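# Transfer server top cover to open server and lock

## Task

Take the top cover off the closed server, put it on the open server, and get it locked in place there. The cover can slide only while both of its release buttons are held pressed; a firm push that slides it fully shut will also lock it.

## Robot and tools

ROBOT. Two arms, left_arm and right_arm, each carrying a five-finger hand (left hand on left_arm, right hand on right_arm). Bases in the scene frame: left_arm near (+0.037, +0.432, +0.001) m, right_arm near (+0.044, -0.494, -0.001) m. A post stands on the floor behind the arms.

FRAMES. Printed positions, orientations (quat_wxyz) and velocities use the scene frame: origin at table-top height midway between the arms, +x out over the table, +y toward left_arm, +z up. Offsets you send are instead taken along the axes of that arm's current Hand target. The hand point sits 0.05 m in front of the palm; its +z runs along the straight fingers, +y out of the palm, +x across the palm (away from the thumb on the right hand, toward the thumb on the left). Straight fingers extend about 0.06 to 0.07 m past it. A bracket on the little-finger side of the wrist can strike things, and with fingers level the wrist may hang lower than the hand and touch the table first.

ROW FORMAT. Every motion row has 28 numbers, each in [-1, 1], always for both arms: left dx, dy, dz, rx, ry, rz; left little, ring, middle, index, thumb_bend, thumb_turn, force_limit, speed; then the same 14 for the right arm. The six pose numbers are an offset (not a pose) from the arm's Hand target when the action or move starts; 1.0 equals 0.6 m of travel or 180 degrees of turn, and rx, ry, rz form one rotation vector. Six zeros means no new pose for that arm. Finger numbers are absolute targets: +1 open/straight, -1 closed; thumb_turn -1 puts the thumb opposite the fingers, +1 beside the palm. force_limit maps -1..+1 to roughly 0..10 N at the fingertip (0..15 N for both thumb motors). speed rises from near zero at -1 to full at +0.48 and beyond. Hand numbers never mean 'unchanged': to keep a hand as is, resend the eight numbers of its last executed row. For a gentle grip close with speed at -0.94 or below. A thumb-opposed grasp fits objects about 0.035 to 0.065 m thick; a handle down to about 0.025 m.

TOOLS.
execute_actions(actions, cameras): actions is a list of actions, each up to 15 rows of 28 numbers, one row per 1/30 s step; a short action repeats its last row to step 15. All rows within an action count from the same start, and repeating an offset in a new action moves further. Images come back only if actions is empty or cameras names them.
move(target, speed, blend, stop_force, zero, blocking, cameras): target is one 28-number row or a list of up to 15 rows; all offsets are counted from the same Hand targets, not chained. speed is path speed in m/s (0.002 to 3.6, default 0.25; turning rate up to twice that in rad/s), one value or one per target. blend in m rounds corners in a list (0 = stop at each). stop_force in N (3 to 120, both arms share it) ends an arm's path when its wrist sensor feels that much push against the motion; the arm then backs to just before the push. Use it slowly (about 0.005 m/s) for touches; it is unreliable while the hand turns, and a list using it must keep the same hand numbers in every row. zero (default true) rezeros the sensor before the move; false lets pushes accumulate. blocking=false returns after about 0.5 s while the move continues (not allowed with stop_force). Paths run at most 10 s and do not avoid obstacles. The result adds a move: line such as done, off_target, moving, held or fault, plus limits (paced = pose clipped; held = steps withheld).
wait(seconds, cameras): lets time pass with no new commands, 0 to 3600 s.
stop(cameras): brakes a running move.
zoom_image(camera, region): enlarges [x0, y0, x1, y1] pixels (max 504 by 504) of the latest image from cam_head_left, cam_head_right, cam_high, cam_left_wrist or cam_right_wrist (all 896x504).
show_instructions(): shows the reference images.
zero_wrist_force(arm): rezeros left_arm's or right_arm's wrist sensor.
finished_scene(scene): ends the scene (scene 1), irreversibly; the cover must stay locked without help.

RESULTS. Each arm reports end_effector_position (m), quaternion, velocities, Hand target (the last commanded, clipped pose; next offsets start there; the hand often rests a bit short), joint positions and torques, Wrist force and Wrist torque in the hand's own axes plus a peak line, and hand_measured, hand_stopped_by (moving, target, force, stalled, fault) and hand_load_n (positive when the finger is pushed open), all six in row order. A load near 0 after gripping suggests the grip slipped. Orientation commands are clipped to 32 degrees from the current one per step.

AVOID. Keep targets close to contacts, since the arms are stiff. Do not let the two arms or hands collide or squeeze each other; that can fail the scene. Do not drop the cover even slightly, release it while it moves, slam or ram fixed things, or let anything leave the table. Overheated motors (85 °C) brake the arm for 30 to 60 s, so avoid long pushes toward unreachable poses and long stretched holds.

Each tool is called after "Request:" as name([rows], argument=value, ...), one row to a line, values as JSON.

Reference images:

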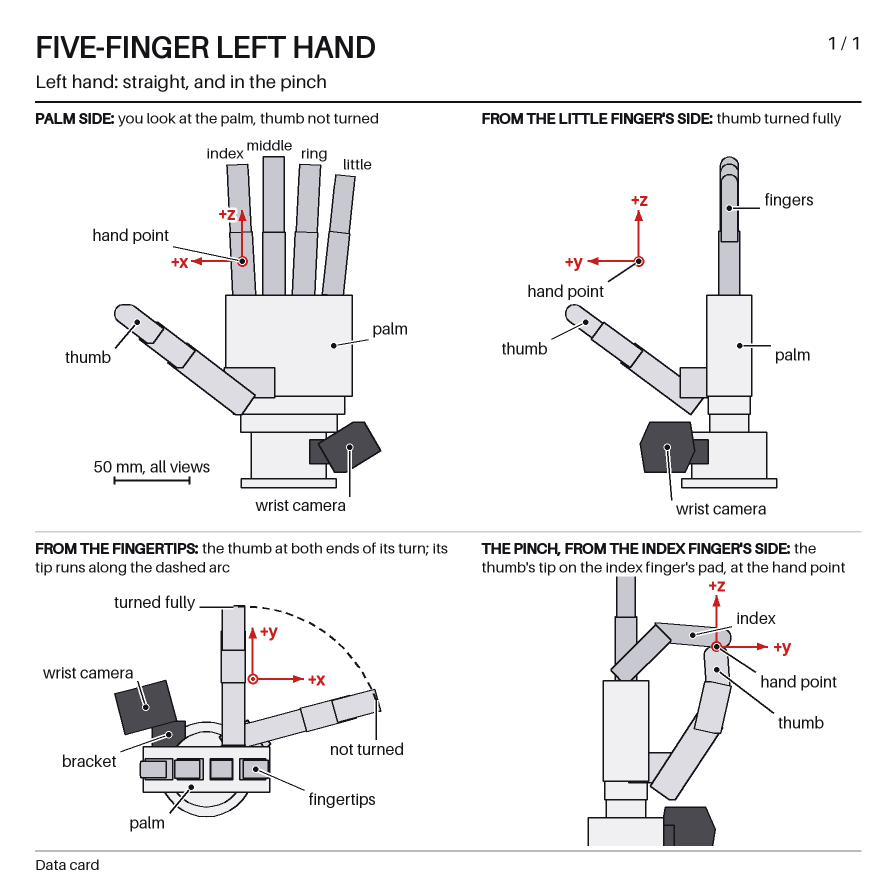

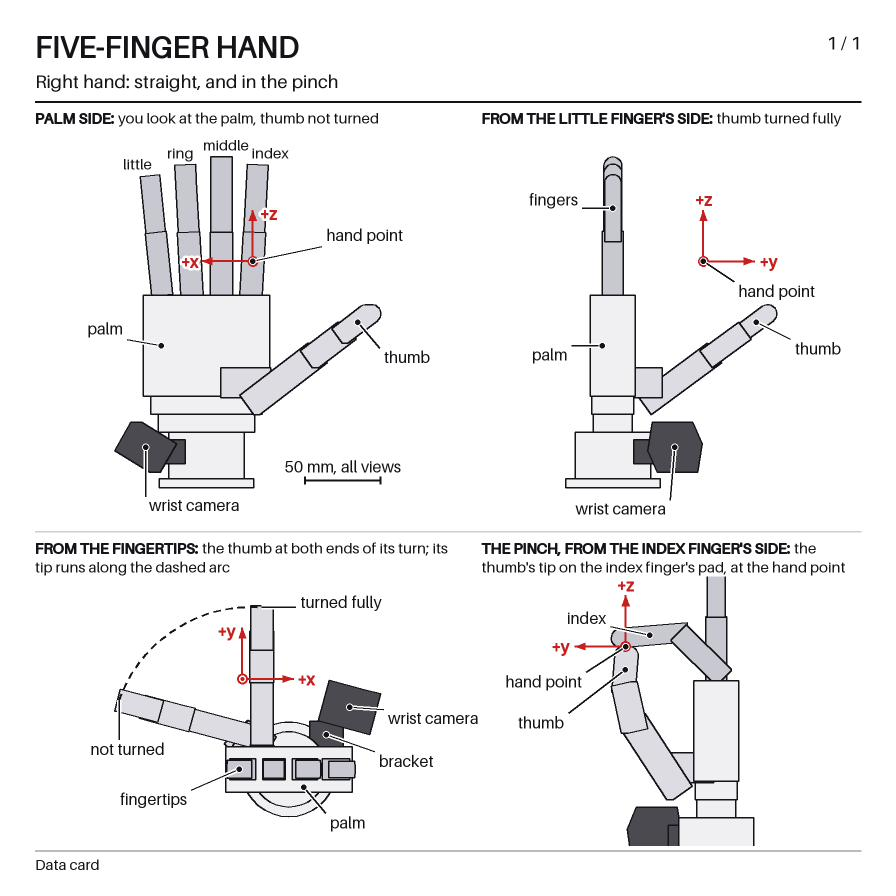

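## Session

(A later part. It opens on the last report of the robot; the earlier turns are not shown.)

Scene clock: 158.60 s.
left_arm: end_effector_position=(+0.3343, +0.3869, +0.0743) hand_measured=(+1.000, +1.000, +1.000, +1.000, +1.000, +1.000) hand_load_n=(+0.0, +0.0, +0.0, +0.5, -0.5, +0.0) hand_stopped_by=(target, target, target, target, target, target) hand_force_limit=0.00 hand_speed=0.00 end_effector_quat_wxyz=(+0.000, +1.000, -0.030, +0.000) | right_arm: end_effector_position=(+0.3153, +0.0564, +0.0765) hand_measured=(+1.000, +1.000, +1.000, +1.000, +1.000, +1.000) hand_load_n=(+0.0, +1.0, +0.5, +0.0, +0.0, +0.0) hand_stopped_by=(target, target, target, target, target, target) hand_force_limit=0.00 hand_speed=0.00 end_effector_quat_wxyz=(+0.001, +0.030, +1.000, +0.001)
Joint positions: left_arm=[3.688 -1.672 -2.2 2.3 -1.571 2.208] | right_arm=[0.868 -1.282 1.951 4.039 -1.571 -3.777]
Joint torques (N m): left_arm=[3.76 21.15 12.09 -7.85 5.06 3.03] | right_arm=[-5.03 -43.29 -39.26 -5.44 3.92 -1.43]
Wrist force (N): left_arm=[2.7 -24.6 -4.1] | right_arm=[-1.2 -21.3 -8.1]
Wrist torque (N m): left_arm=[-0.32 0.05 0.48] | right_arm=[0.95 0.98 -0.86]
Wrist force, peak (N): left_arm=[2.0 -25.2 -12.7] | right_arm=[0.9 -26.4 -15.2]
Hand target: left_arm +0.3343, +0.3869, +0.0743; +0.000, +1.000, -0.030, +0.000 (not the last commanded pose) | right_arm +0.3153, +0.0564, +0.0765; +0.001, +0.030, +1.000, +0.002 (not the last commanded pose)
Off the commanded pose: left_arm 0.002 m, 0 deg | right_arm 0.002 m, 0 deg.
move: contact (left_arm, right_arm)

Request:
execute_actions(actions=[], cameras=["all"])

Request:
zoom_image(camera="cam_head_right", region=[460, 380, 520, 440])

Request:
zoom_image(camera="cam_head_left", region=[430, 380, 530, 440])

Request:
zoom_image(camera="cam_high", region=[380, 360, 460, 440])

Request:
zoom_image(camera="cam_high", region=[200, 380, 280, 460])

Scene clock: 158.83 s.
left_arm: end_effector_position=(+0.3343, +0.3869, +0.0743) hand_measured=(+1.000, +1.000, +1.000, +1.000, +1.000, +1.000) hand_load_n=(+0.0, +0.0, +0.0, +0.5, +0.0, +0.0) hand_stopped_by=(target, target, target, target, target, target) hand_force_limit=0.00 hand_speed=0.00 end_effector_quat_wxyz=(+0.000, +1.000, -0.030, +0.000) | right_arm: end_effector_position=(+0.3153, +0.0564, +0.0765) hand_measured=(+1.000, +1.000, +1.000, +1.000, +1.000, +1.000) hand_load_n=(+0.0, +1.0, +0.5, +0.0, +0.0, +0.0) hand_stopped_by=(target, target, target, target, target, target) hand_force_limit=0.00 hand_speed=0.00 end_effector_quat_wxyz=(+0.001, +0.030, +1.000, +0.002)
Joint positions: left_arm=[3.688 -1.672 -2.2 2.3 -1.571 2.208] | right_arm=[0.868 -1.282 1.951 4.039 -1.571 -3.777]
Joint velocities: within noise
Joint torques (N m): left_arm=[3.27 22.96 12.87 -7.93 5.14 3.09] | right_arm=[-5.56 -42.15 -39.2 -5.61 3.94 -1.34]
Motor temperatures (°C): left_arm=[26 23 24 28 28 36] | right_arm=[24 26 22 33 33 31]
Wrist force (N): left_arm=[2.6 -24.7 -4.2] | right_arm=[-1.2 -21.4 -8.0]
Wrist torque (N m): left_arm=[-0.33 0.06 0.47] | right_arm=[0.93 0.98 -0.87]
Wrist force, peak (N): left_arm=[2.7 -25.0 -4.6] | right_arm=[-0.8 -21.6 -8.1]
Hand target: left_arm +0.3343, +0.3869, +0.0743; +0.000, +1.000, -0.030, +0.000 (not the last commanded pose) | right_arm +0.3153, +0.0564, +0.0765; +0.001, +0.030, +1.000, +0.002 (not the last commanded pose)
Off the commanded pose: left_arm 0.002 m, 0 deg | right_arm 0.002 m, 0 deg.
camera_calibration:
cam_left_wrist: T_world_to_cam=[[0.31402, 0.94939, 0.00676, -0.47623], [0.8241, -0.27611, 0.49459, -0.20076], [0.47142, -0.14974, -0.8691, 0.07726]] pos_world=[0.27857, 0.40826, 0.16966]
cam_right_wrist: T_world_to_cam=[[-0.21554, 0.97569, 0.0397, 0.00454], [0.84299, 0.1654, 0.51187, -0.31679], [0.49286, 0.14379, -0.85814, 0.0171]] pos_world=[0.2596, 0.0455, 0.17665]

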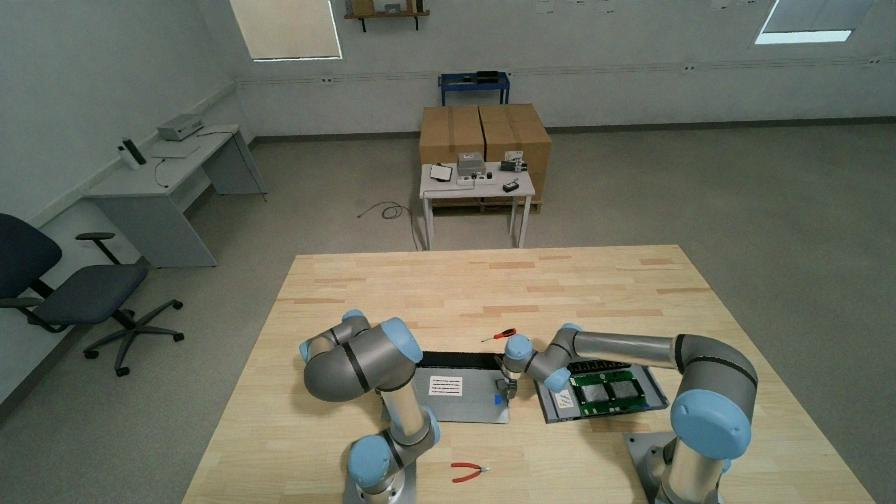

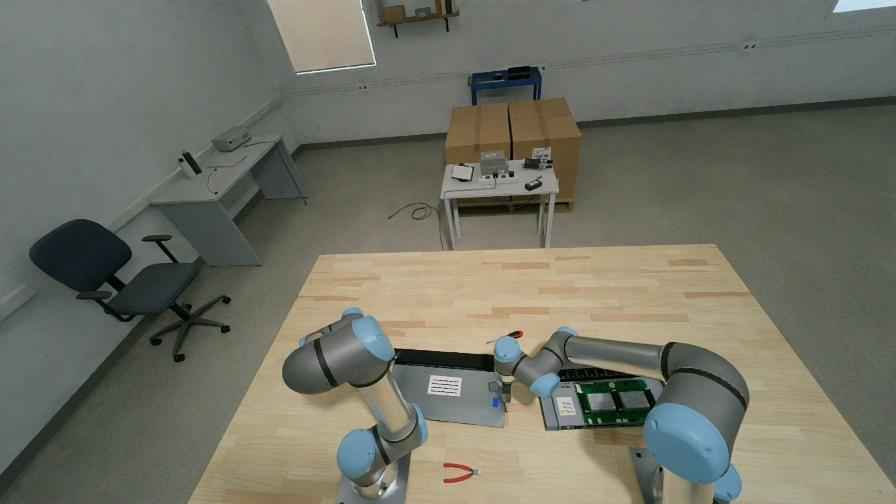

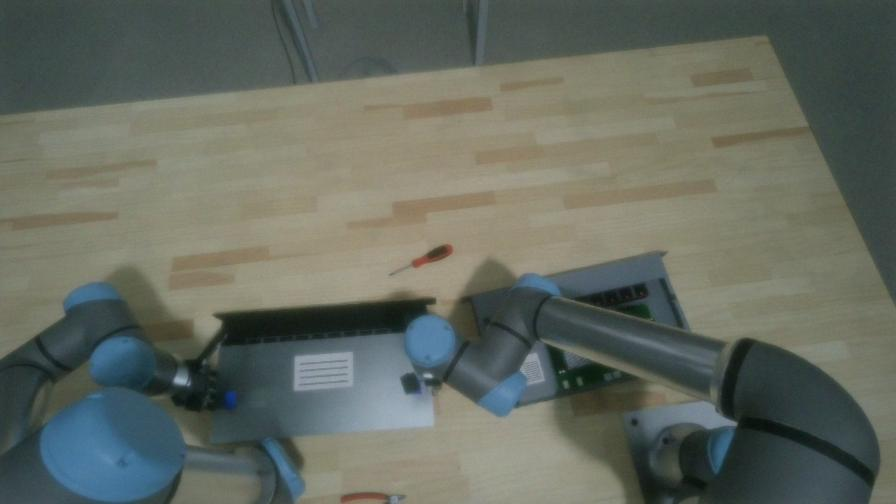

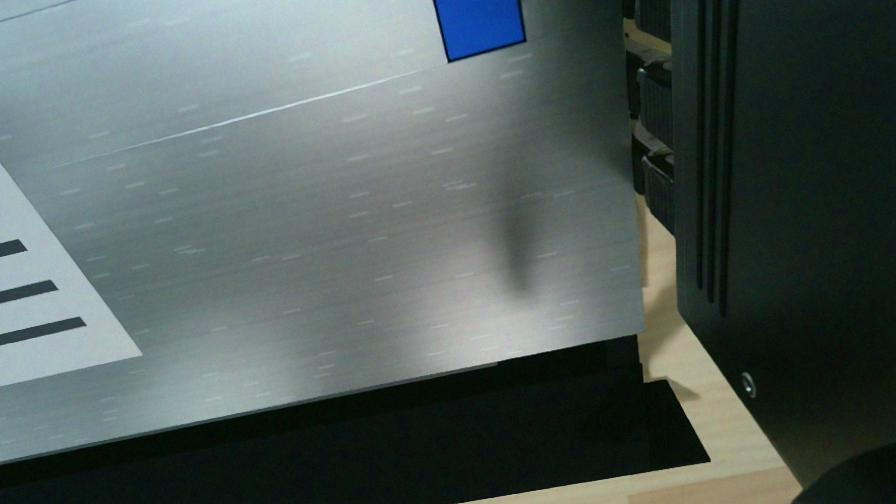

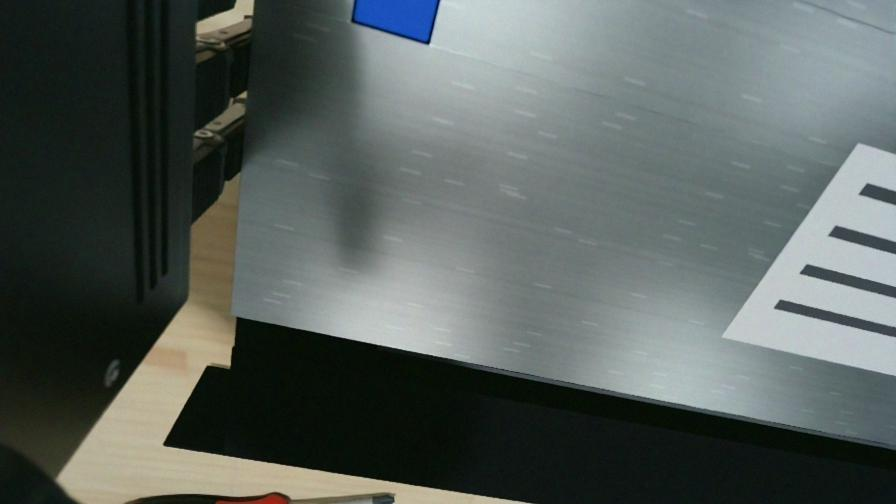

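Scaled by 8.400.

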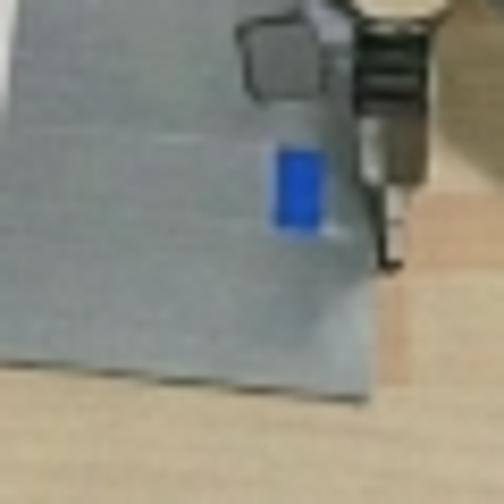

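Scaled by 5.040.

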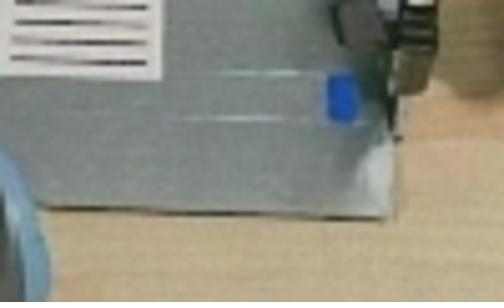

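Scaled by 6.300.

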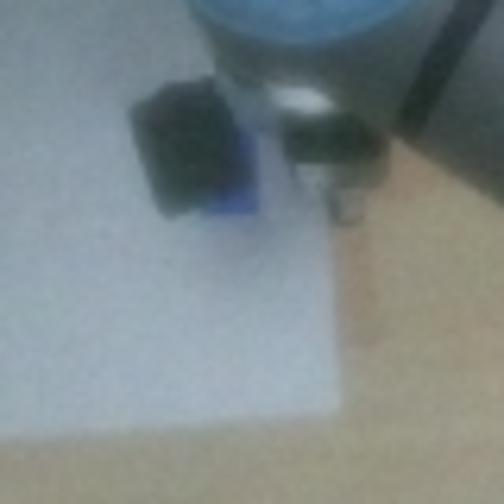

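Scaled by 6.300.

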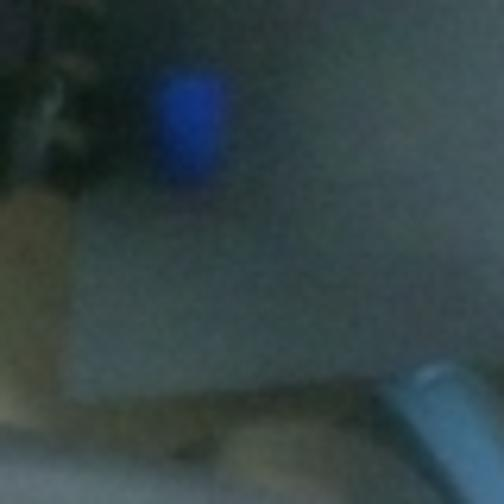

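Request:
move(target=[0,-0.0003,0,0,0,0,1,1,1,1,1,1,0,0,0,-0.0003,0,0,0,0,1,1,1,1,1,1,0,0], speed=0.005)

Request:
move(target=[0,-0.0003,0,0,0,0,1,1,1,1,1,1,0,0,0,-0.0003,0,0,0,0,1,1,1,1,1,1,0,0], speed=0.005, cameras=["cam_left_wrist","cam_right_wrist"])

Scene clock: 166.07 s.
left_arm: end_effector_position=(+0.3343, +0.3871, +0.0743) hand_measured=(+1.000, +1.000, +1.000, +1.000, +1.000, +1.000) hand_load_n=(+0.0, +0.0, +0.0, +0.5, +0.0, +0.0) hand_stopped_by=(target, target, target, target, target, target) hand_force_limit=0.00 hand_speed=0.00 end_effector_quat_wxyz=(+0.000, +1.000, -0.030, +0.000) | right_arm: end_effector_position=(+0.3154, +0.0563, +0.0765) hand_measured=(+1.000, +1.000, +1.000, +1.000, +1.000, +1.000) hand_load_n=(+0.0, +1.0, +0.5, +0.0, +0.0, +0.0) hand_stopped_by=(target, target, target, target, target, target) hand_force_limit=0.00 hand_speed=0.00 end_effector_quat_wxyz=(+0.001, +0.030, +1.000, +0.002)
Joint positions: left_arm=[3.688 -1.672 -2.2 2.3 -1.571 2.208] | right_arm=[0.867 -1.282 1.952 4.039 -1.571 -3.777]
Joint torques (N m): left_arm=[10.34 15.25 14.15 -6.89 4.79 3.04] | right_arm=[-7.88 -47.27 -16.22 -7.1 3.91 -1.39]
Wrist force (N): left_arm=[2.7 -16.8 -1.1] | right_arm=[-0.9 -14.1 -1.9]
Wrist torque (N m): left_arm=[-0.34 0.12 0.31] | right_arm=[0.62 0.73 -0.62]
Wrist force, peak (N): left_arm=[2.6 -25.3 -4.4] | right_arm=[-0.9 -21.7 -8.0]
Hand target: left_arm +0.3343, +0.3871, +0.0743; +0.000, +1.000, -0.030, +0.000 | right_arm +0.3153, +0.0562, +0.0765; +0.001, +0.030, +1.000, +0.002
Off the commanded pose: left_arm 0.000 m, 0 deg | right_arm 0.000 m, 0 deg.
move: done

Scene clock: 166.57 s.
left_arm: end_effector_position=(+0.3343, +0.3872, +0.0743) hand_measured=(+1.000, +1.000, +1.000, +1.000, +1.000, +1.000) hand_load_n=(+0.0, +0.0, +0.0, +0.0, +0.0, +0.0) hand_stopped_by=(target, target, target, target, target, target) hand_force_limit=0.00 hand_speed=0.00 end_effector_quat_wxyz=(+0.000, +1.000, -0.030, +0.000) | right_arm: end_effector_position=(+0.3153, +0.0561, +0.0765) hand_measured=(+1.000, +1.000, +1.000, +1.000, +1.000, +1.000) hand_load_n=(+0.0, +0.5, +0.0, +0.0, +0.0, +0.0) hand_stopped_by=(target, target, target, target, target, target) hand_force_limit=0.00 hand_speed=0.00 end_effector_quat_wxyz=(+0.001, +0.030, +1.000, +0.002)
Joint positions: left_arm=[3.689 -1.672 -2.2 2.3 -1.571 2.209] | right_arm=[0.867 -1.283 1.952 4.039 -1.571 -3.777]
Joint torques (N m): left_arm=[11.63 10.8 17.38 -5.63 2.68 2.81] | right_arm=[-7.42 -46.05 -12.46 -5.5 2.72 -1.62]
Wrist force (N): left_arm=[3.0 -8.4 -0.2] | right_arm=[-2.7 -6.1 0.6]
Wrist torque (N m): left_arm=[-0.19 0.06 0.22] | right_arm=[0.47 0.63 -0.44]
Wrist force, peak (N): left_arm=[2.6 -16.9 -1.1] | right_arm=[-1.1 -13.8 -1.4]
Hand target: left_arm +0.3344, +0.3873, +0.0743; +0.000, +1.000, -0.030, +0.000 | right_arm +0.3153, +0.0561, +0.0765; +0.001, +0.030, +1.000, +0.002
Off the commanded pose: left_arm 0.000 m, 0 deg | right_arm 0.000 m, 0 deg.
move: done
cam_left_wrist: T_world_to_cam=[[0.31407, 0.94938, 0.00668, -0.4765], [0.82409, -0.2761, 0.49461, -0.20068], [0.47142, -0.14984, -0.86909, 0.07734]] pos_world=[0.27857, 0.40856, 0.16966]
cam_right_wrist: T_world_to_cam=[[-0.21546, 0.9757, 0.03975, 0.00481], [0.84301, 0.1653, 0.51187, -0.31674], [0.49286, 0.14379, -0.85814, 0.01715]] pos_world=[0.2596, 0.0452, 0.17665]

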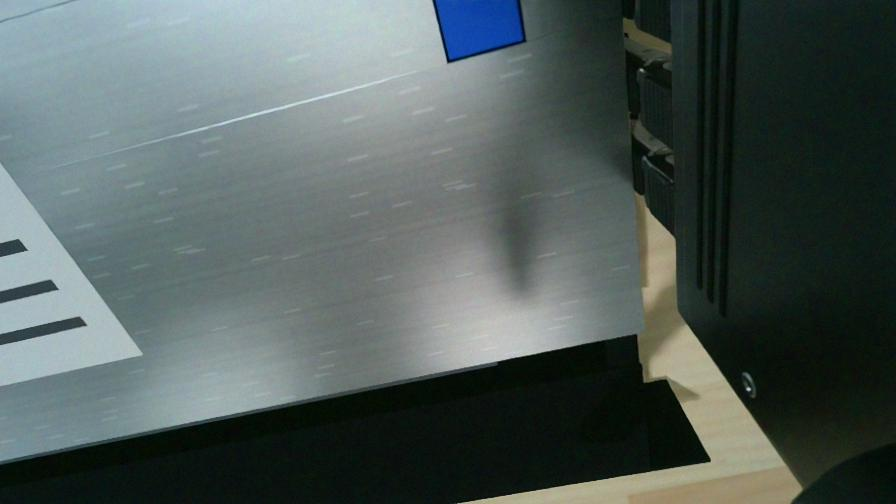

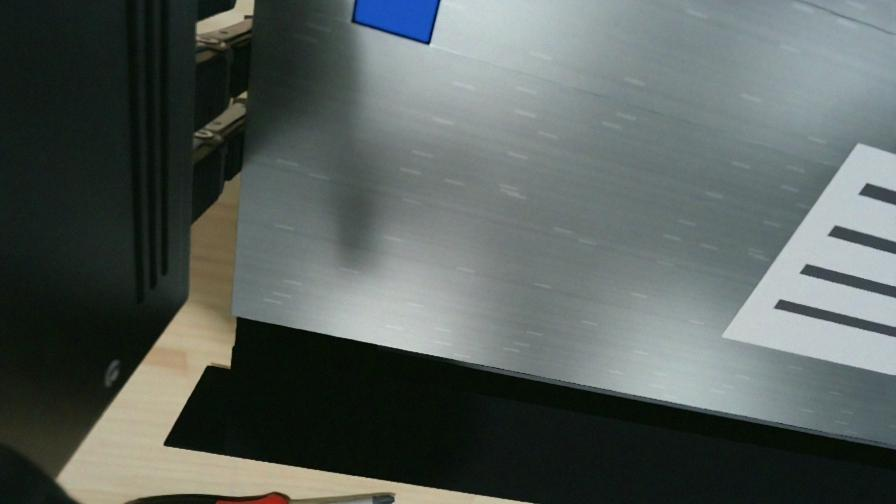

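Request:
move([
  [0,-0.0006,0,0,0,0,1,1,1,1,1,1,0,0,0,-0.0006,0,0,0,0,1,1,1,1,1,1,0,0],
  [0,-0.005,0,0,0,0,1,1,1,1,1,1,0,0,0,-0.005,0,0,0,0,1,1,1,1,1,1,0,0],
], speed=0.006, cameras=["cam_left_wrist","cam_right_wrist"])

Scene clock: 167.50 s.
left_arm: end_effector_position=(+0.3345, +0.3901, +0.0743) hand_measured=(+1.000, +1.000, +1.000, +1.000, +1.000, +1.000) hand_load_n=(+0.0, +0.0, +0.0, +0.0, +0.0, +0.0) hand_stopped_by=(target, target, target, target, target, target) hand_force_limit=0.00 hand_speed=0.00 end_effector_quat_wxyz=(+0.000, +1.000, -0.030, +0.000) | right_arm: end_effector_position=(+0.3151, +0.0532, +0.0765) hand_measured=(+1.000, +1.000, +1.000, +1.000, +1.000, +1.000) hand_load_n=(+0.0, +0.0, +0.0, +0.0, +0.0, +0.0) hand_stopped_by=(target, target, target, target, target, target) hand_force_limit=0.00 hand_speed=0.00 end_effector_quat_wxyz=(+0.001, +0.030, +1.000, +0.002)
Joint positions: left_arm=[3.699 -1.673 -2.199 2.3 -1.571 2.219] | right_arm=[0.864 -1.288 1.96 4.036 -1.571 -3.781]
Joint torques (N m): left_arm=[11.99 11.95 22.23 -2.79 -2 2.83] | right_arm=[-8.67 -43.99 -6.85 -3.83 1 -1.47]
Wrist force (N): left_arm=[-0.1 1.0 -0.5] | right_arm=[-3.9 2.2 -1.6]
Wrist torque (N m): left_arm=[0.00 0.10 0.00] | right_arm=[0.51 0.71 -0.16]
Wrist force, peak (N): left_arm=[2.7 -8.7 -0.2] | right_arm=[-3.0 -6.3 0.4]
Hand target: left_arm +0.3345, +0.3903, +0.0743; +0.000, +1.000, -0.030, +0.000 | right_arm +0.3151, +0.0531, +0.0765; +0.001, +0.030, +1.000, +0.002
Off the commanded pose: left_arm 0.000 m, 0 deg | right_arm 0.000 m, 0 deg.
move: done
cam_left_wrist: T_world_to_cam=[[0.31402, 0.94939, 0.00676, -0.47933], [0.8241, -0.27611, 0.49459, -0.20004], [0.47142, -0.14974, -0.8691, 0.07764]] pos_world=[0.27877, 0.41146, 0.16966]
cam_right_wrist: T_world_to_cam=[[-0.21554, 0.97569, 0.0397, 0.00762], [0.84299, 0.1654, 0.51187, -0.3161], [0.49286, 0.14379, -0.85814, 0.01766]] pos_world=[0.2594, 0.0423, 0.17665]

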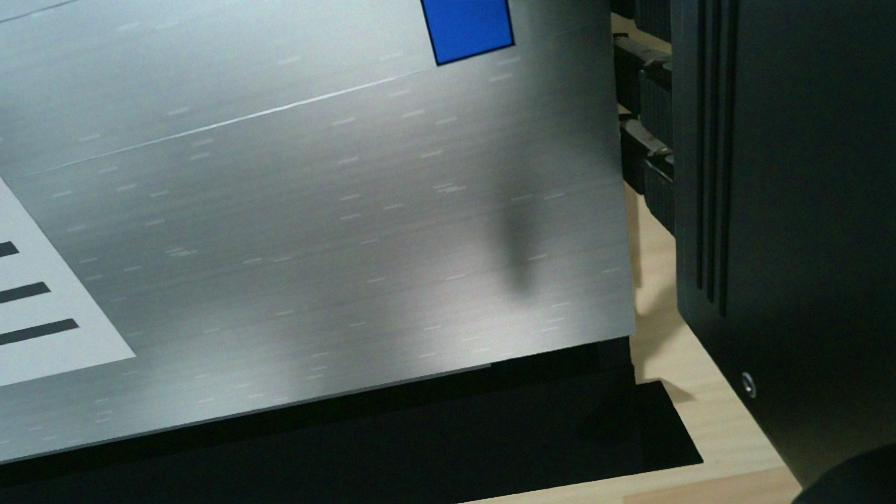

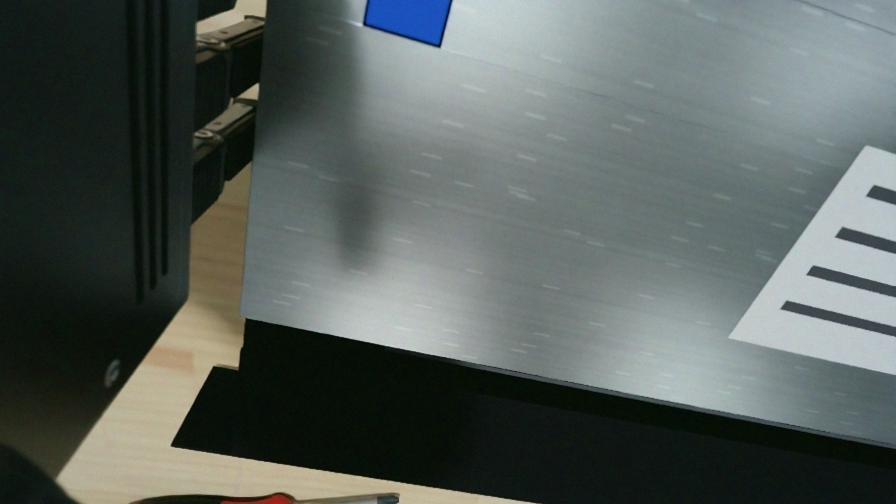

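Request:
move([
  [0,-0.008,0,0,0,0,1,1,1,1,1,1,0,0,0,-0.008,0,0,0,0,1,1,1,1,1,1,0,0],
  [0,-0.008,-0.16,0,0,0,1,1,1,1,1,1,0,0,0,-0.008,-0.16,0,0,0,1,1,1,1,1,1,0,0],
], speed=[0.02,0.1], cameras=["all"])

Request:
zoom_image(camera="cam_high", region=[200, 290, 440, 450])

Request:
zoom_image(camera="cam_head_right", region=[370, 330, 530, 440])

Scene clock: 169.87 s.
left_arm: end_effector_position=(+0.3348, +0.3951, +0.1702) hand_measured=(+1.000, +1.000, +1.000, +1.000, +1.000, +1.000) hand_load_n=(+0.0, +0.0, +0.0, +0.0, +0.0, +0.0) hand_stopped_by=(target, target, target, target, target, target) hand_force_limit=0.00 hand_speed=0.00 end_effector_quat_wxyz=(+0.000, +1.000, -0.030, +0.000) | right_arm: end_effector_position=(+0.3145, +0.0480, +0.1723) hand_measured=(+1.000, +1.000, +1.000, +1.000, +1.000, +1.000) hand_load_n=(+0.0, +0.0, +0.0, +0.0, +0.0, +0.0) hand_stopped_by=(target, target, target, target, target, target) hand_force_limit=0.00 hand_speed=0.00 end_effector_quat_wxyz=(+0.001, +0.030, +1.000, +0.002)
Joint positions: left_arm=[3.715 -1.528 -2.055 2.012 -1.571 2.235] | right_arm=[0.858 -1.423 1.845 4.287 -1.571 -3.786]
Joint torques (N m): left_arm=[13.5 22.8 26.06 -3.81 -1.8 2.66] | right_arm=[-7.12 -40.7 -35.17 -1.1 -1 -1.38]
Wrist force (N): left_arm=[-0.5 0.8 -0.5] | right_arm=[-3.7 2.1 -1.9]
Wrist torque (N m): left_arm=[-0.03 0.15 -0.02] | right_arm=[0.50 0.67 -0.14]
Wrist force, peak (N): left_arm=[-0.3 1.4 -0.7] | right_arm=[-3.9 2.4 -2.2]
Hand target: left_arm +0.3348, +0.3951, +0.1703; +0.000, +1.000, -0.030, +0.000 | right_arm +0.3146, +0.0480, +0.1724; +0.001, +0.030, +1.000, +0.002
Off the commanded pose: left_arm 0.000 m, 0 deg | right_arm 0.000 m, 0 deg.
move: done
cam_left_wrist: T_world_to_cam=[[0.31402, 0.94939, 0.00676, -0.48472], [0.8241, -0.27611, 0.49459, -0.24632], [0.47142, -0.14974, -0.8691, 0.1615]] pos_world=[0.27907, 0.41636, 0.26546]
cam_right_wrist: T_world_to_cam=[[-0.21546, 0.9757, 0.03976, 0.00872], [0.84308, 0.16532, 0.51175, -0.3638], [0.49274, 0.14379, -0.85821, 0.10105]] pos_world=[0.2588, 0.0371, 0.27255]

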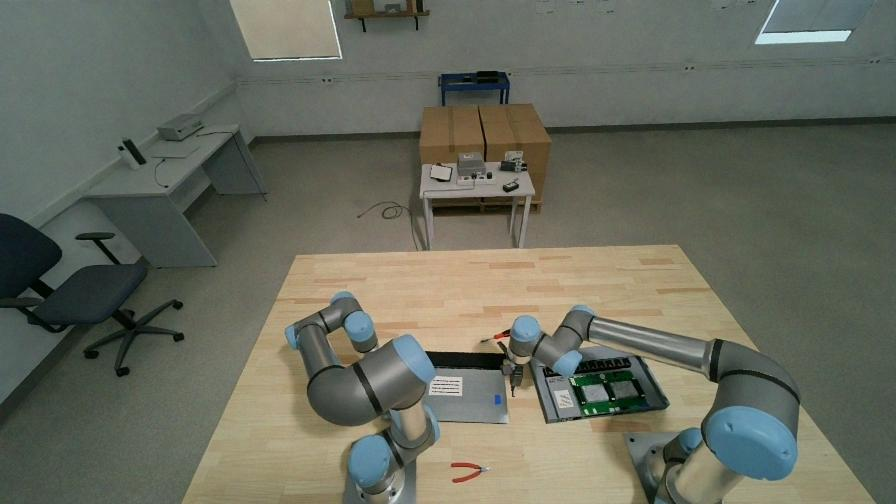

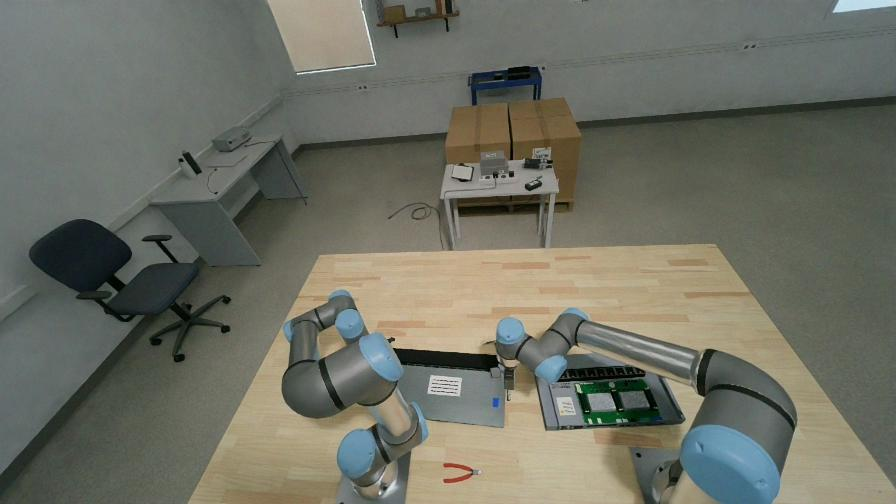

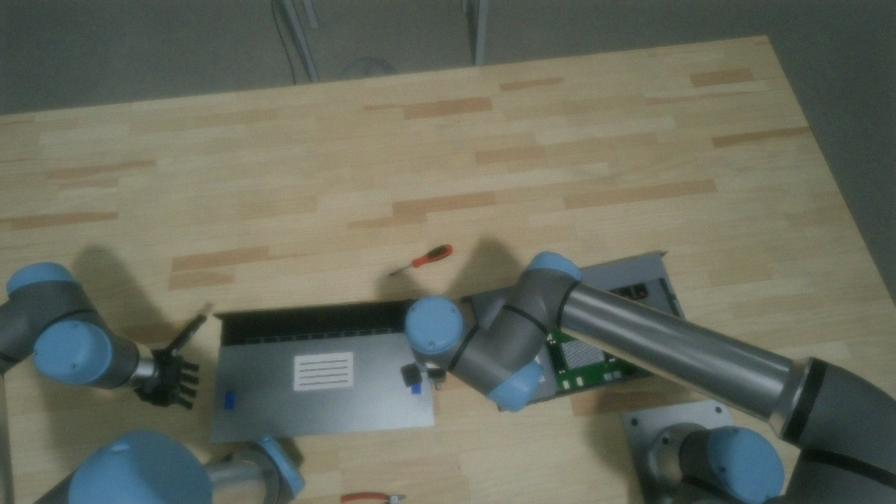

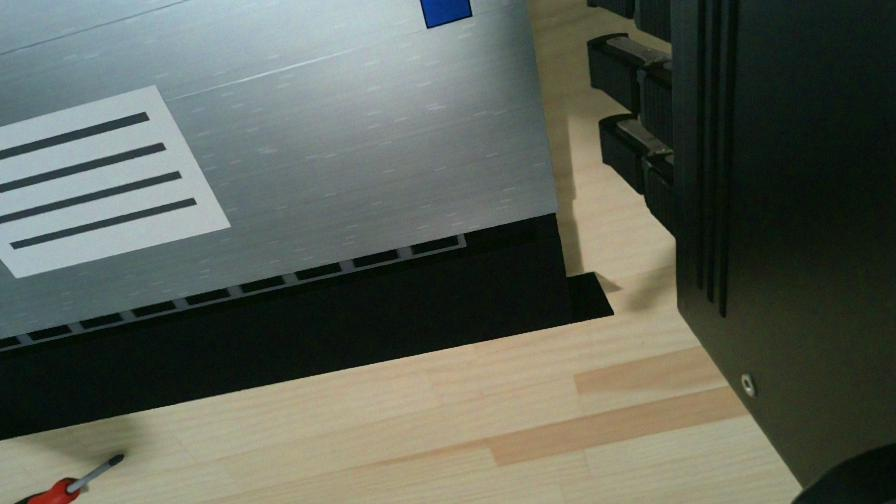

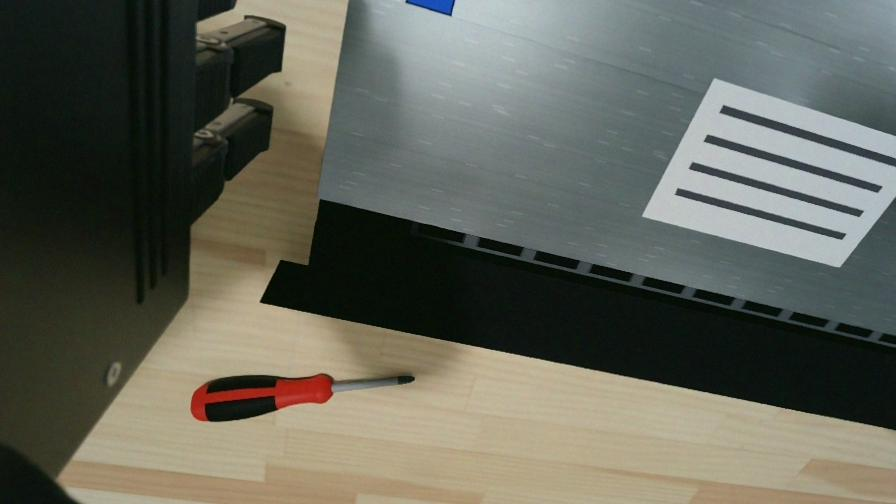

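Scaled by 2.100.

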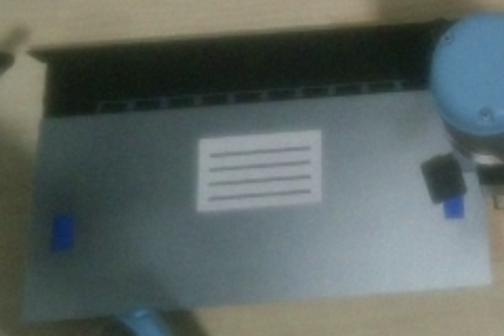

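Scaled by 3.150.

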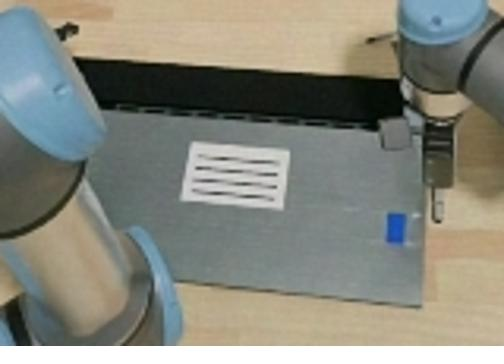

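Request:
move([
  [0,0,0,0,0,0,1,1,1,1,1,1,0,0,-0.095,0.0677,0,0,0,0,1,1,1,1,1,1,0,0],
  [0,0,0,0,0,0,1,1,1,1,1,1,0,0,-0.095,0.0677,0.06,0,0,0,1,1,1,1,1,1,0,0],
], speed=0.1)

Request:
move(target=[0,0,0,0,0,0,1,1,1,1,1,1,0,0,0,0,0.05,0,0,0,1,1,1,1,1,1,0,0], speed=0.008, stop_force=3, cameras=["cam_right_wrist"])

Scene clock: 172.40 s.
left_arm: end_effector_position=(+0.3348, +0.3951, +0.1703) hand_measured=(+1.000, +1.000, +1.000, +1.000, +1.000, +1.000) hand_load_n=(+0.0, +0.0, +0.0, -0.5, -0.5, +0.0) hand_stopped_by=(target, target, target, target, target, target) hand_force_limit=0.00 hand_speed=0.00 end_effector_quat_wxyz=(+0.000, +1.000, -0.030, +0.000) | right_arm: end_effector_position=(+0.3740, +0.0852, +0.1369) hand_measured=(+1.000, +1.000, +1.000, +1.000, +1.000, +1.000) hand_load_n=(+0.0, +0.0, +0.0, +0.0, +0.0, +0.0) hand_stopped_by=(target, target, target, target, target, target) hand_force_limit=0.00 hand_speed=0.00 end_effector_quat_wxyz=(+0.001, +0.030, +1.000, +0.001)
Joint positions: left_arm=[3.715 -1.527 -2.055 2.011 -1.571 2.235] | right_arm=[0.822 -1.25 1.724 4.234 -1.571 -3.822]
Joint torques (N m): left_arm=[14 20.85 25.98 -4.07 -1.94 2.87] | right_arm=[-5.15 -27.42 -11.04 -3.66 -1.31 -0.63]
Wrist force (N): left_arm=[-0.4 1.2 -0.7] | right_arm=[-3.7 2.0 -2.0]
Wrist torque (N m): left_arm=[0.03 0.13 -0.02] | right_arm=[0.48 0.68 -0.15]
Wrist force, peak (N): left_arm=[-0.4 1.1 -0.9] | right_arm=[-3.6 2.4 -3.1]
Hand target: left_arm +0.3348, +0.3951, +0.1703; +0.000, +1.000, -0.030, +0.000 | right_arm +0.3740, +0.0852, +0.1367; +0.001, +0.030, +1.000, +0.002
Off the commanded pose: left_arm 0.000 m, 0 deg | right_arm 0.000 m, 0 deg.
move: done

Scene clock: 176.50 s.
left_arm: end_effector_position=(+0.3348, +0.3951, +0.1703) hand_measured=(+1.000, +1.000, +1.000, +1.000, +1.000, +1.000) hand_load_n=(+0.0, +0.0, +0.0, +0.0, +0.0, +0.0) hand_stopped_by=(target, target, target, target, target, target) hand_force_limit=0.00 hand_speed=0.00 end_effector_quat_wxyz=(+0.000, +1.000, -0.030, +0.000) | right_arm: end_effector_position=(+0.3741, +0.0853, +0.1149) hand_measured=(+1.000, +1.000, +1.000, +1.000, +1.000, +1.000) hand_load_n=(+0.0, +0.0, +0.0, +0.0, +0.0, +0.0) hand_stopped_by=(target, target, target, target, target, target) hand_force_limit=0.00 hand_speed=0.00 end_effector_quat_wxyz=(+0.001, +0.030, +1.000, +0.001)
Joint positions: left_arm=[3.715 -1.527 -2.055 2.011 -1.571 2.235] | right_arm=[0.822 -1.225 1.752 4.181 -1.571 -3.822]
Joint torques (N m): left_arm=[13.71 22.07 25.82 -4.16 -2.05 2.62] | right_arm=[8.26 -45.55 -31.27 -1.09 1.79 0.69]
Wrist force (N): left_arm=[-0.2 0.6 -0.5] | right_arm=[-3.2 1.4 -6.7]
Wrist torque (N m): left_arm=[-0.07 0.11 0.00] | right_arm=[0.76 0.74 -0.14]
Wrist force, peak (N): left_arm=[-0.7 0.9 -0.9] | right_arm=[-3.1 0.8 -14.0]
Hand target: left_arm +0.3348, +0.3951, +0.1703; +0.000, +1.000, -0.030, +0.000 | right_arm +0.3741, +0.0853, +0.1149; +0.001, +0.030, +1.000, +0.001 (not the last commanded pose)
Off the commanded pose: left_arm 0.000 m, 0 deg | right_arm 0.008 m, 0 deg.
move: contact (right_arm)
cam_right_wrist: T_world_to_cam=[[-0.21549, 0.9757, 0.03961, -0.01252], [0.84302, 0.16541, 0.51181, -0.39071], [0.49283, 0.14368, -0.85818, 0.017]] pos_world=[0.3183, 0.0744, 0.21505]

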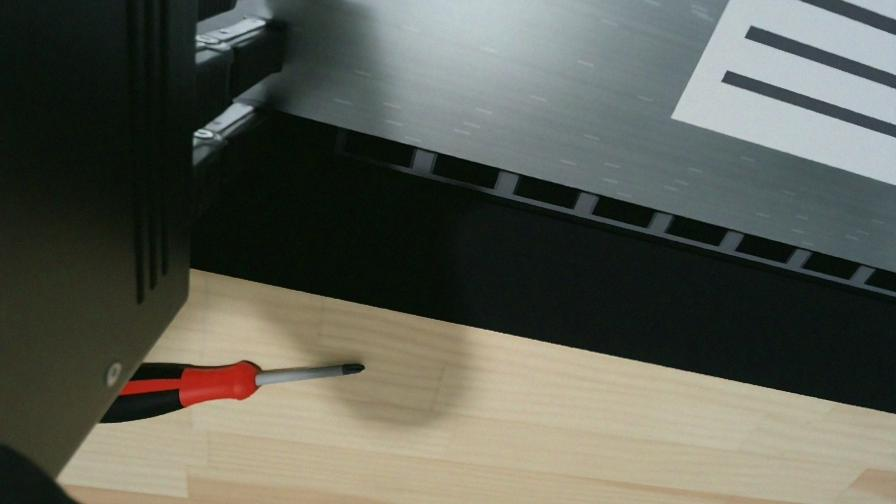

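Request:
move([
  [0,0,0,0,0,0,1,1,1,1,1,1,0,0,0,0,-0.015,0,0,0,1,1,1,1,1,1,0,0],
  [0,0,0,0,0,0,1,1,1,1,1,1,0,0,0.242,0.005,-0.015,0,0,0,1,1,1,1,1,1,0,0],
], speed=0.1)

Request:
move(target=[0,0,0,0,0,0,1,1,1,1,1,1,0,0,0,0,0.04,0,0,0,1,1,1,1,1,1,0,0], speed=0.008, stop_force=3, cameras=["cam_right_wrist","cam_high","cam_head_right","cam_head_left"])

Scene clock: 180.40 s.
left_arm: end_effector_position=(+0.3348, +0.3951, +0.1703) hand_measured=(+1.000, +1.000, +1.000, +1.000, +1.000, +1.000) hand_load_n=(+0.0, +0.0, +0.0, -0.5, +0.0, +0.0) hand_stopped_by=(target, target, target, target, target, target) hand_force_limit=0.00 hand_speed=0.00 end_effector_quat_wxyz=(+0.000, +1.000, -0.030, +0.000) | right_arm: end_effector_position=(+0.2295, +0.0970, +0.1235) hand_measured=(+1.000, +1.000, +1.000, +1.000, +1.000, +1.000) hand_load_n=(+0.0, +0.0, +0.0, +0.0, +0.0, +0.0) hand_stopped_by=(target, target, target, target, target, target) hand_force_limit=0.00 hand_speed=0.00 end_effector_quat_wxyz=(+0.001, +0.030, +1.000, +0.001)
Joint positions: left_arm=[3.715 -1.527 -2.055 2.011 -1.571 2.235] | right_arm=[1.044 -1.333 1.874 4.168 -1.572 -3.601]
Joint torques (N m): left_arm=[13.11 19.95 24.65 -4.04 -2.11 2.48] | right_arm=[12.14 -44.14 -9.94 -3.88 -2.19 1.77]
Wrist force (N): left_arm=[-0.3 0.8 -0.5] | right_arm=[-3.6 1.7 -2.2]
Wrist torque (N m): left_arm=[-0.03 0.12 0.00] | right_arm=[0.47 0.66 -0.28]
Wrist force, peak (N): left_arm=[-0.5 1.0 -0.7] | right_arm=[-3.3 1.8 -6.7]
Hand target: left_arm +0.3348, +0.3951, +0.1703; +0.000, +1.000, -0.030, +0.000 | right_arm +0.2293, +0.0970, +0.1235; +0.001, +0.030, +1.000, +0.001
Off the commanded pose: left_arm 0.000 m, 0 deg | right_arm 0.000 m, 0 deg.
move: done

Scene clock: 182.80 s.
left_arm: end_effector_position=(+0.3348, +0.3951, +0.1703) hand_measured=(+1.000, +1.000, +1.000, +1.000, +1.000, +1.000) hand_load_n=(+0.0, +0.0, +0.0, +0.0, +0.0, +0.0) hand_stopped_by=(target, target, target, target, target, target) hand_force_limit=0.00 hand_speed=0.00 end_effector_quat_wxyz=(+0.000, +1.000, -0.030, +0.000) | right_arm: end_effector_position=(+0.2293, +0.0970, +0.1149) hand_measured=(+1.000, +1.000, +1.000, +1.000, +1.000, +1.000) hand_load_n=(+0.0, +0.0, +0.0, +0.0, +0.0, +0.5) hand_stopped_by=(target, target, target, target, target, target) hand_force_limit=0.00 hand_speed=0.00 end_effector_quat_wxyz=(+0.001, +0.030, +1.000, +0.001)
Joint positions: left_arm=[3.715 -1.527 -2.055 2.011 -1.571 2.235] | right_arm=[1.044 -1.322 1.885 4.145 -1.572 -3.601]
Joint torques (N m): left_arm=[14.11 22.32 25.06 -3.87 -2.1 2.63] | right_arm=[10.08 -41.17 -31.99 -0.64 -1.37 1.07]
Wrist force (N): left_arm=[-0.3 0.9 -0.6] | right_arm=[-3.1 1.9 -6.1]
Wrist torque (N m): left_arm=[-0.01 0.13 -0.01] | right_arm=[0.75 0.71 -0.24]
Wrist force, peak (N): left_arm=[-0.5 1.1 -0.8] | right_arm=[-3.3 0.9 -13.6]
Hand target: left_arm +0.3348, +0.3951, +0.1703; +0.000, +1.000, -0.030, +0.000 | right_arm +0.2293, +0.0970, +0.1149; +0.001, +0.030, +1.000, +0.001 (not the last commanded pose)
Off the commanded pose: left_arm 0.000 m, 0 deg | right_arm 0.015 m, 0 deg.
move: contact (right_arm)
cam_right_wrist: T_world_to_cam=[[-0.21549, 0.9757, 0.03961, -0.05514], [0.84302, 0.16541, 0.51181, -0.27058], [0.49283, 0.14368, -0.85818, 0.08668]] pos_world=[0.1735, 0.0861, 0.21505]
Images, in order (width x height): cam_head_left 896x504, cam_head_right 896x504, cam_high 896x504, cam_right_wrist 896x504.

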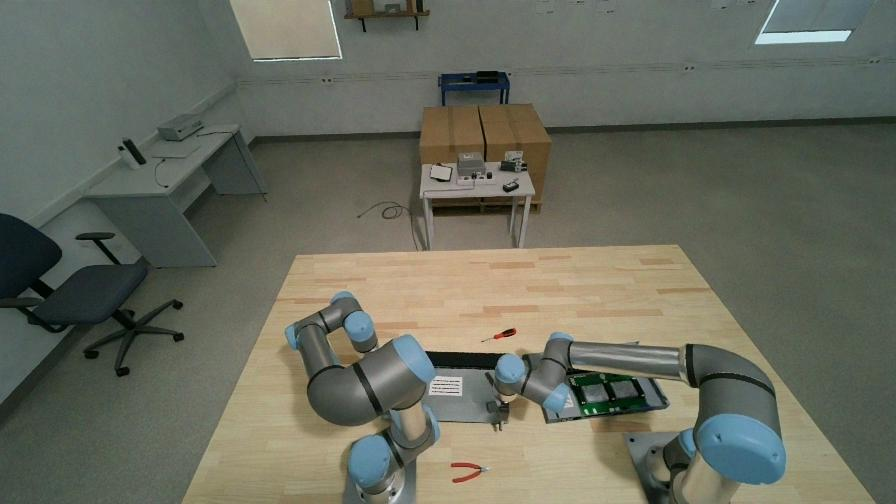

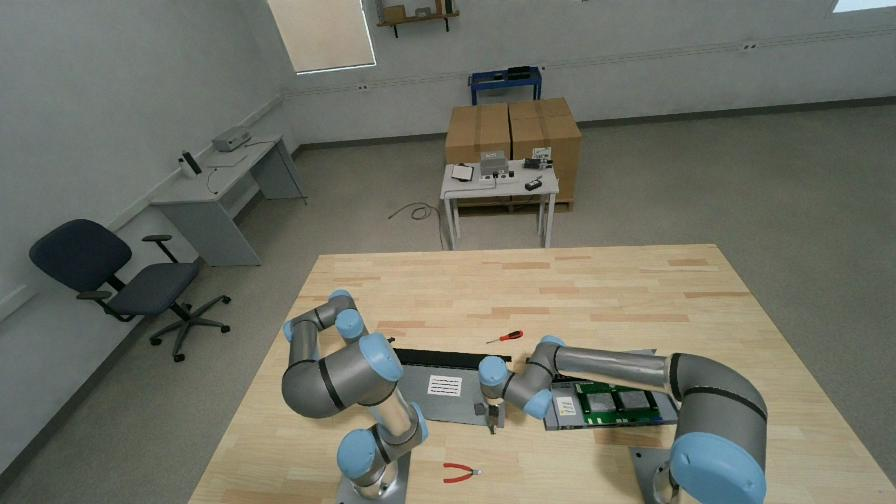

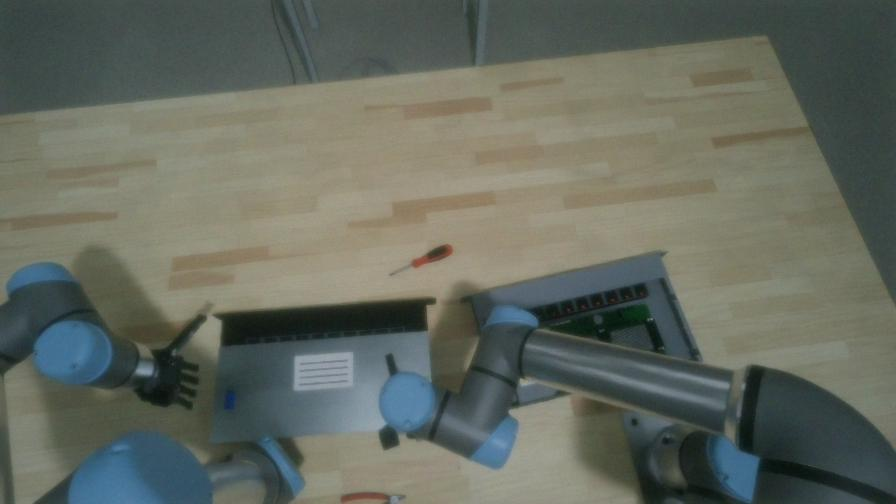

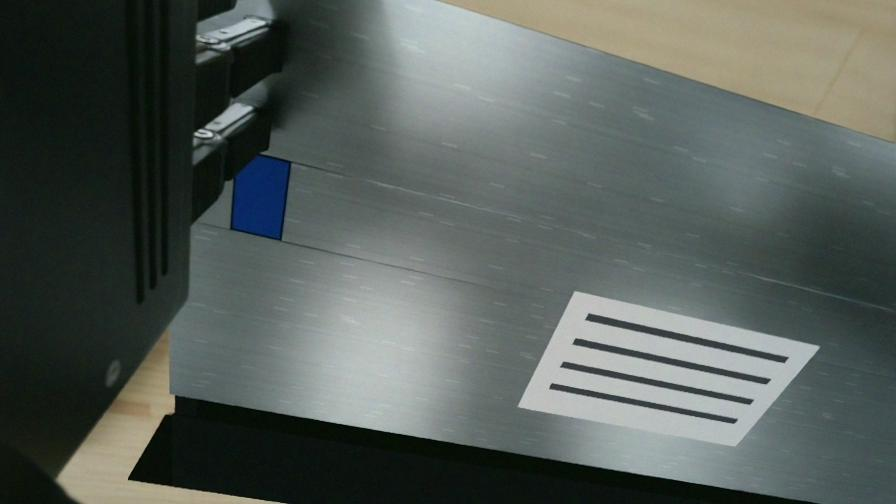

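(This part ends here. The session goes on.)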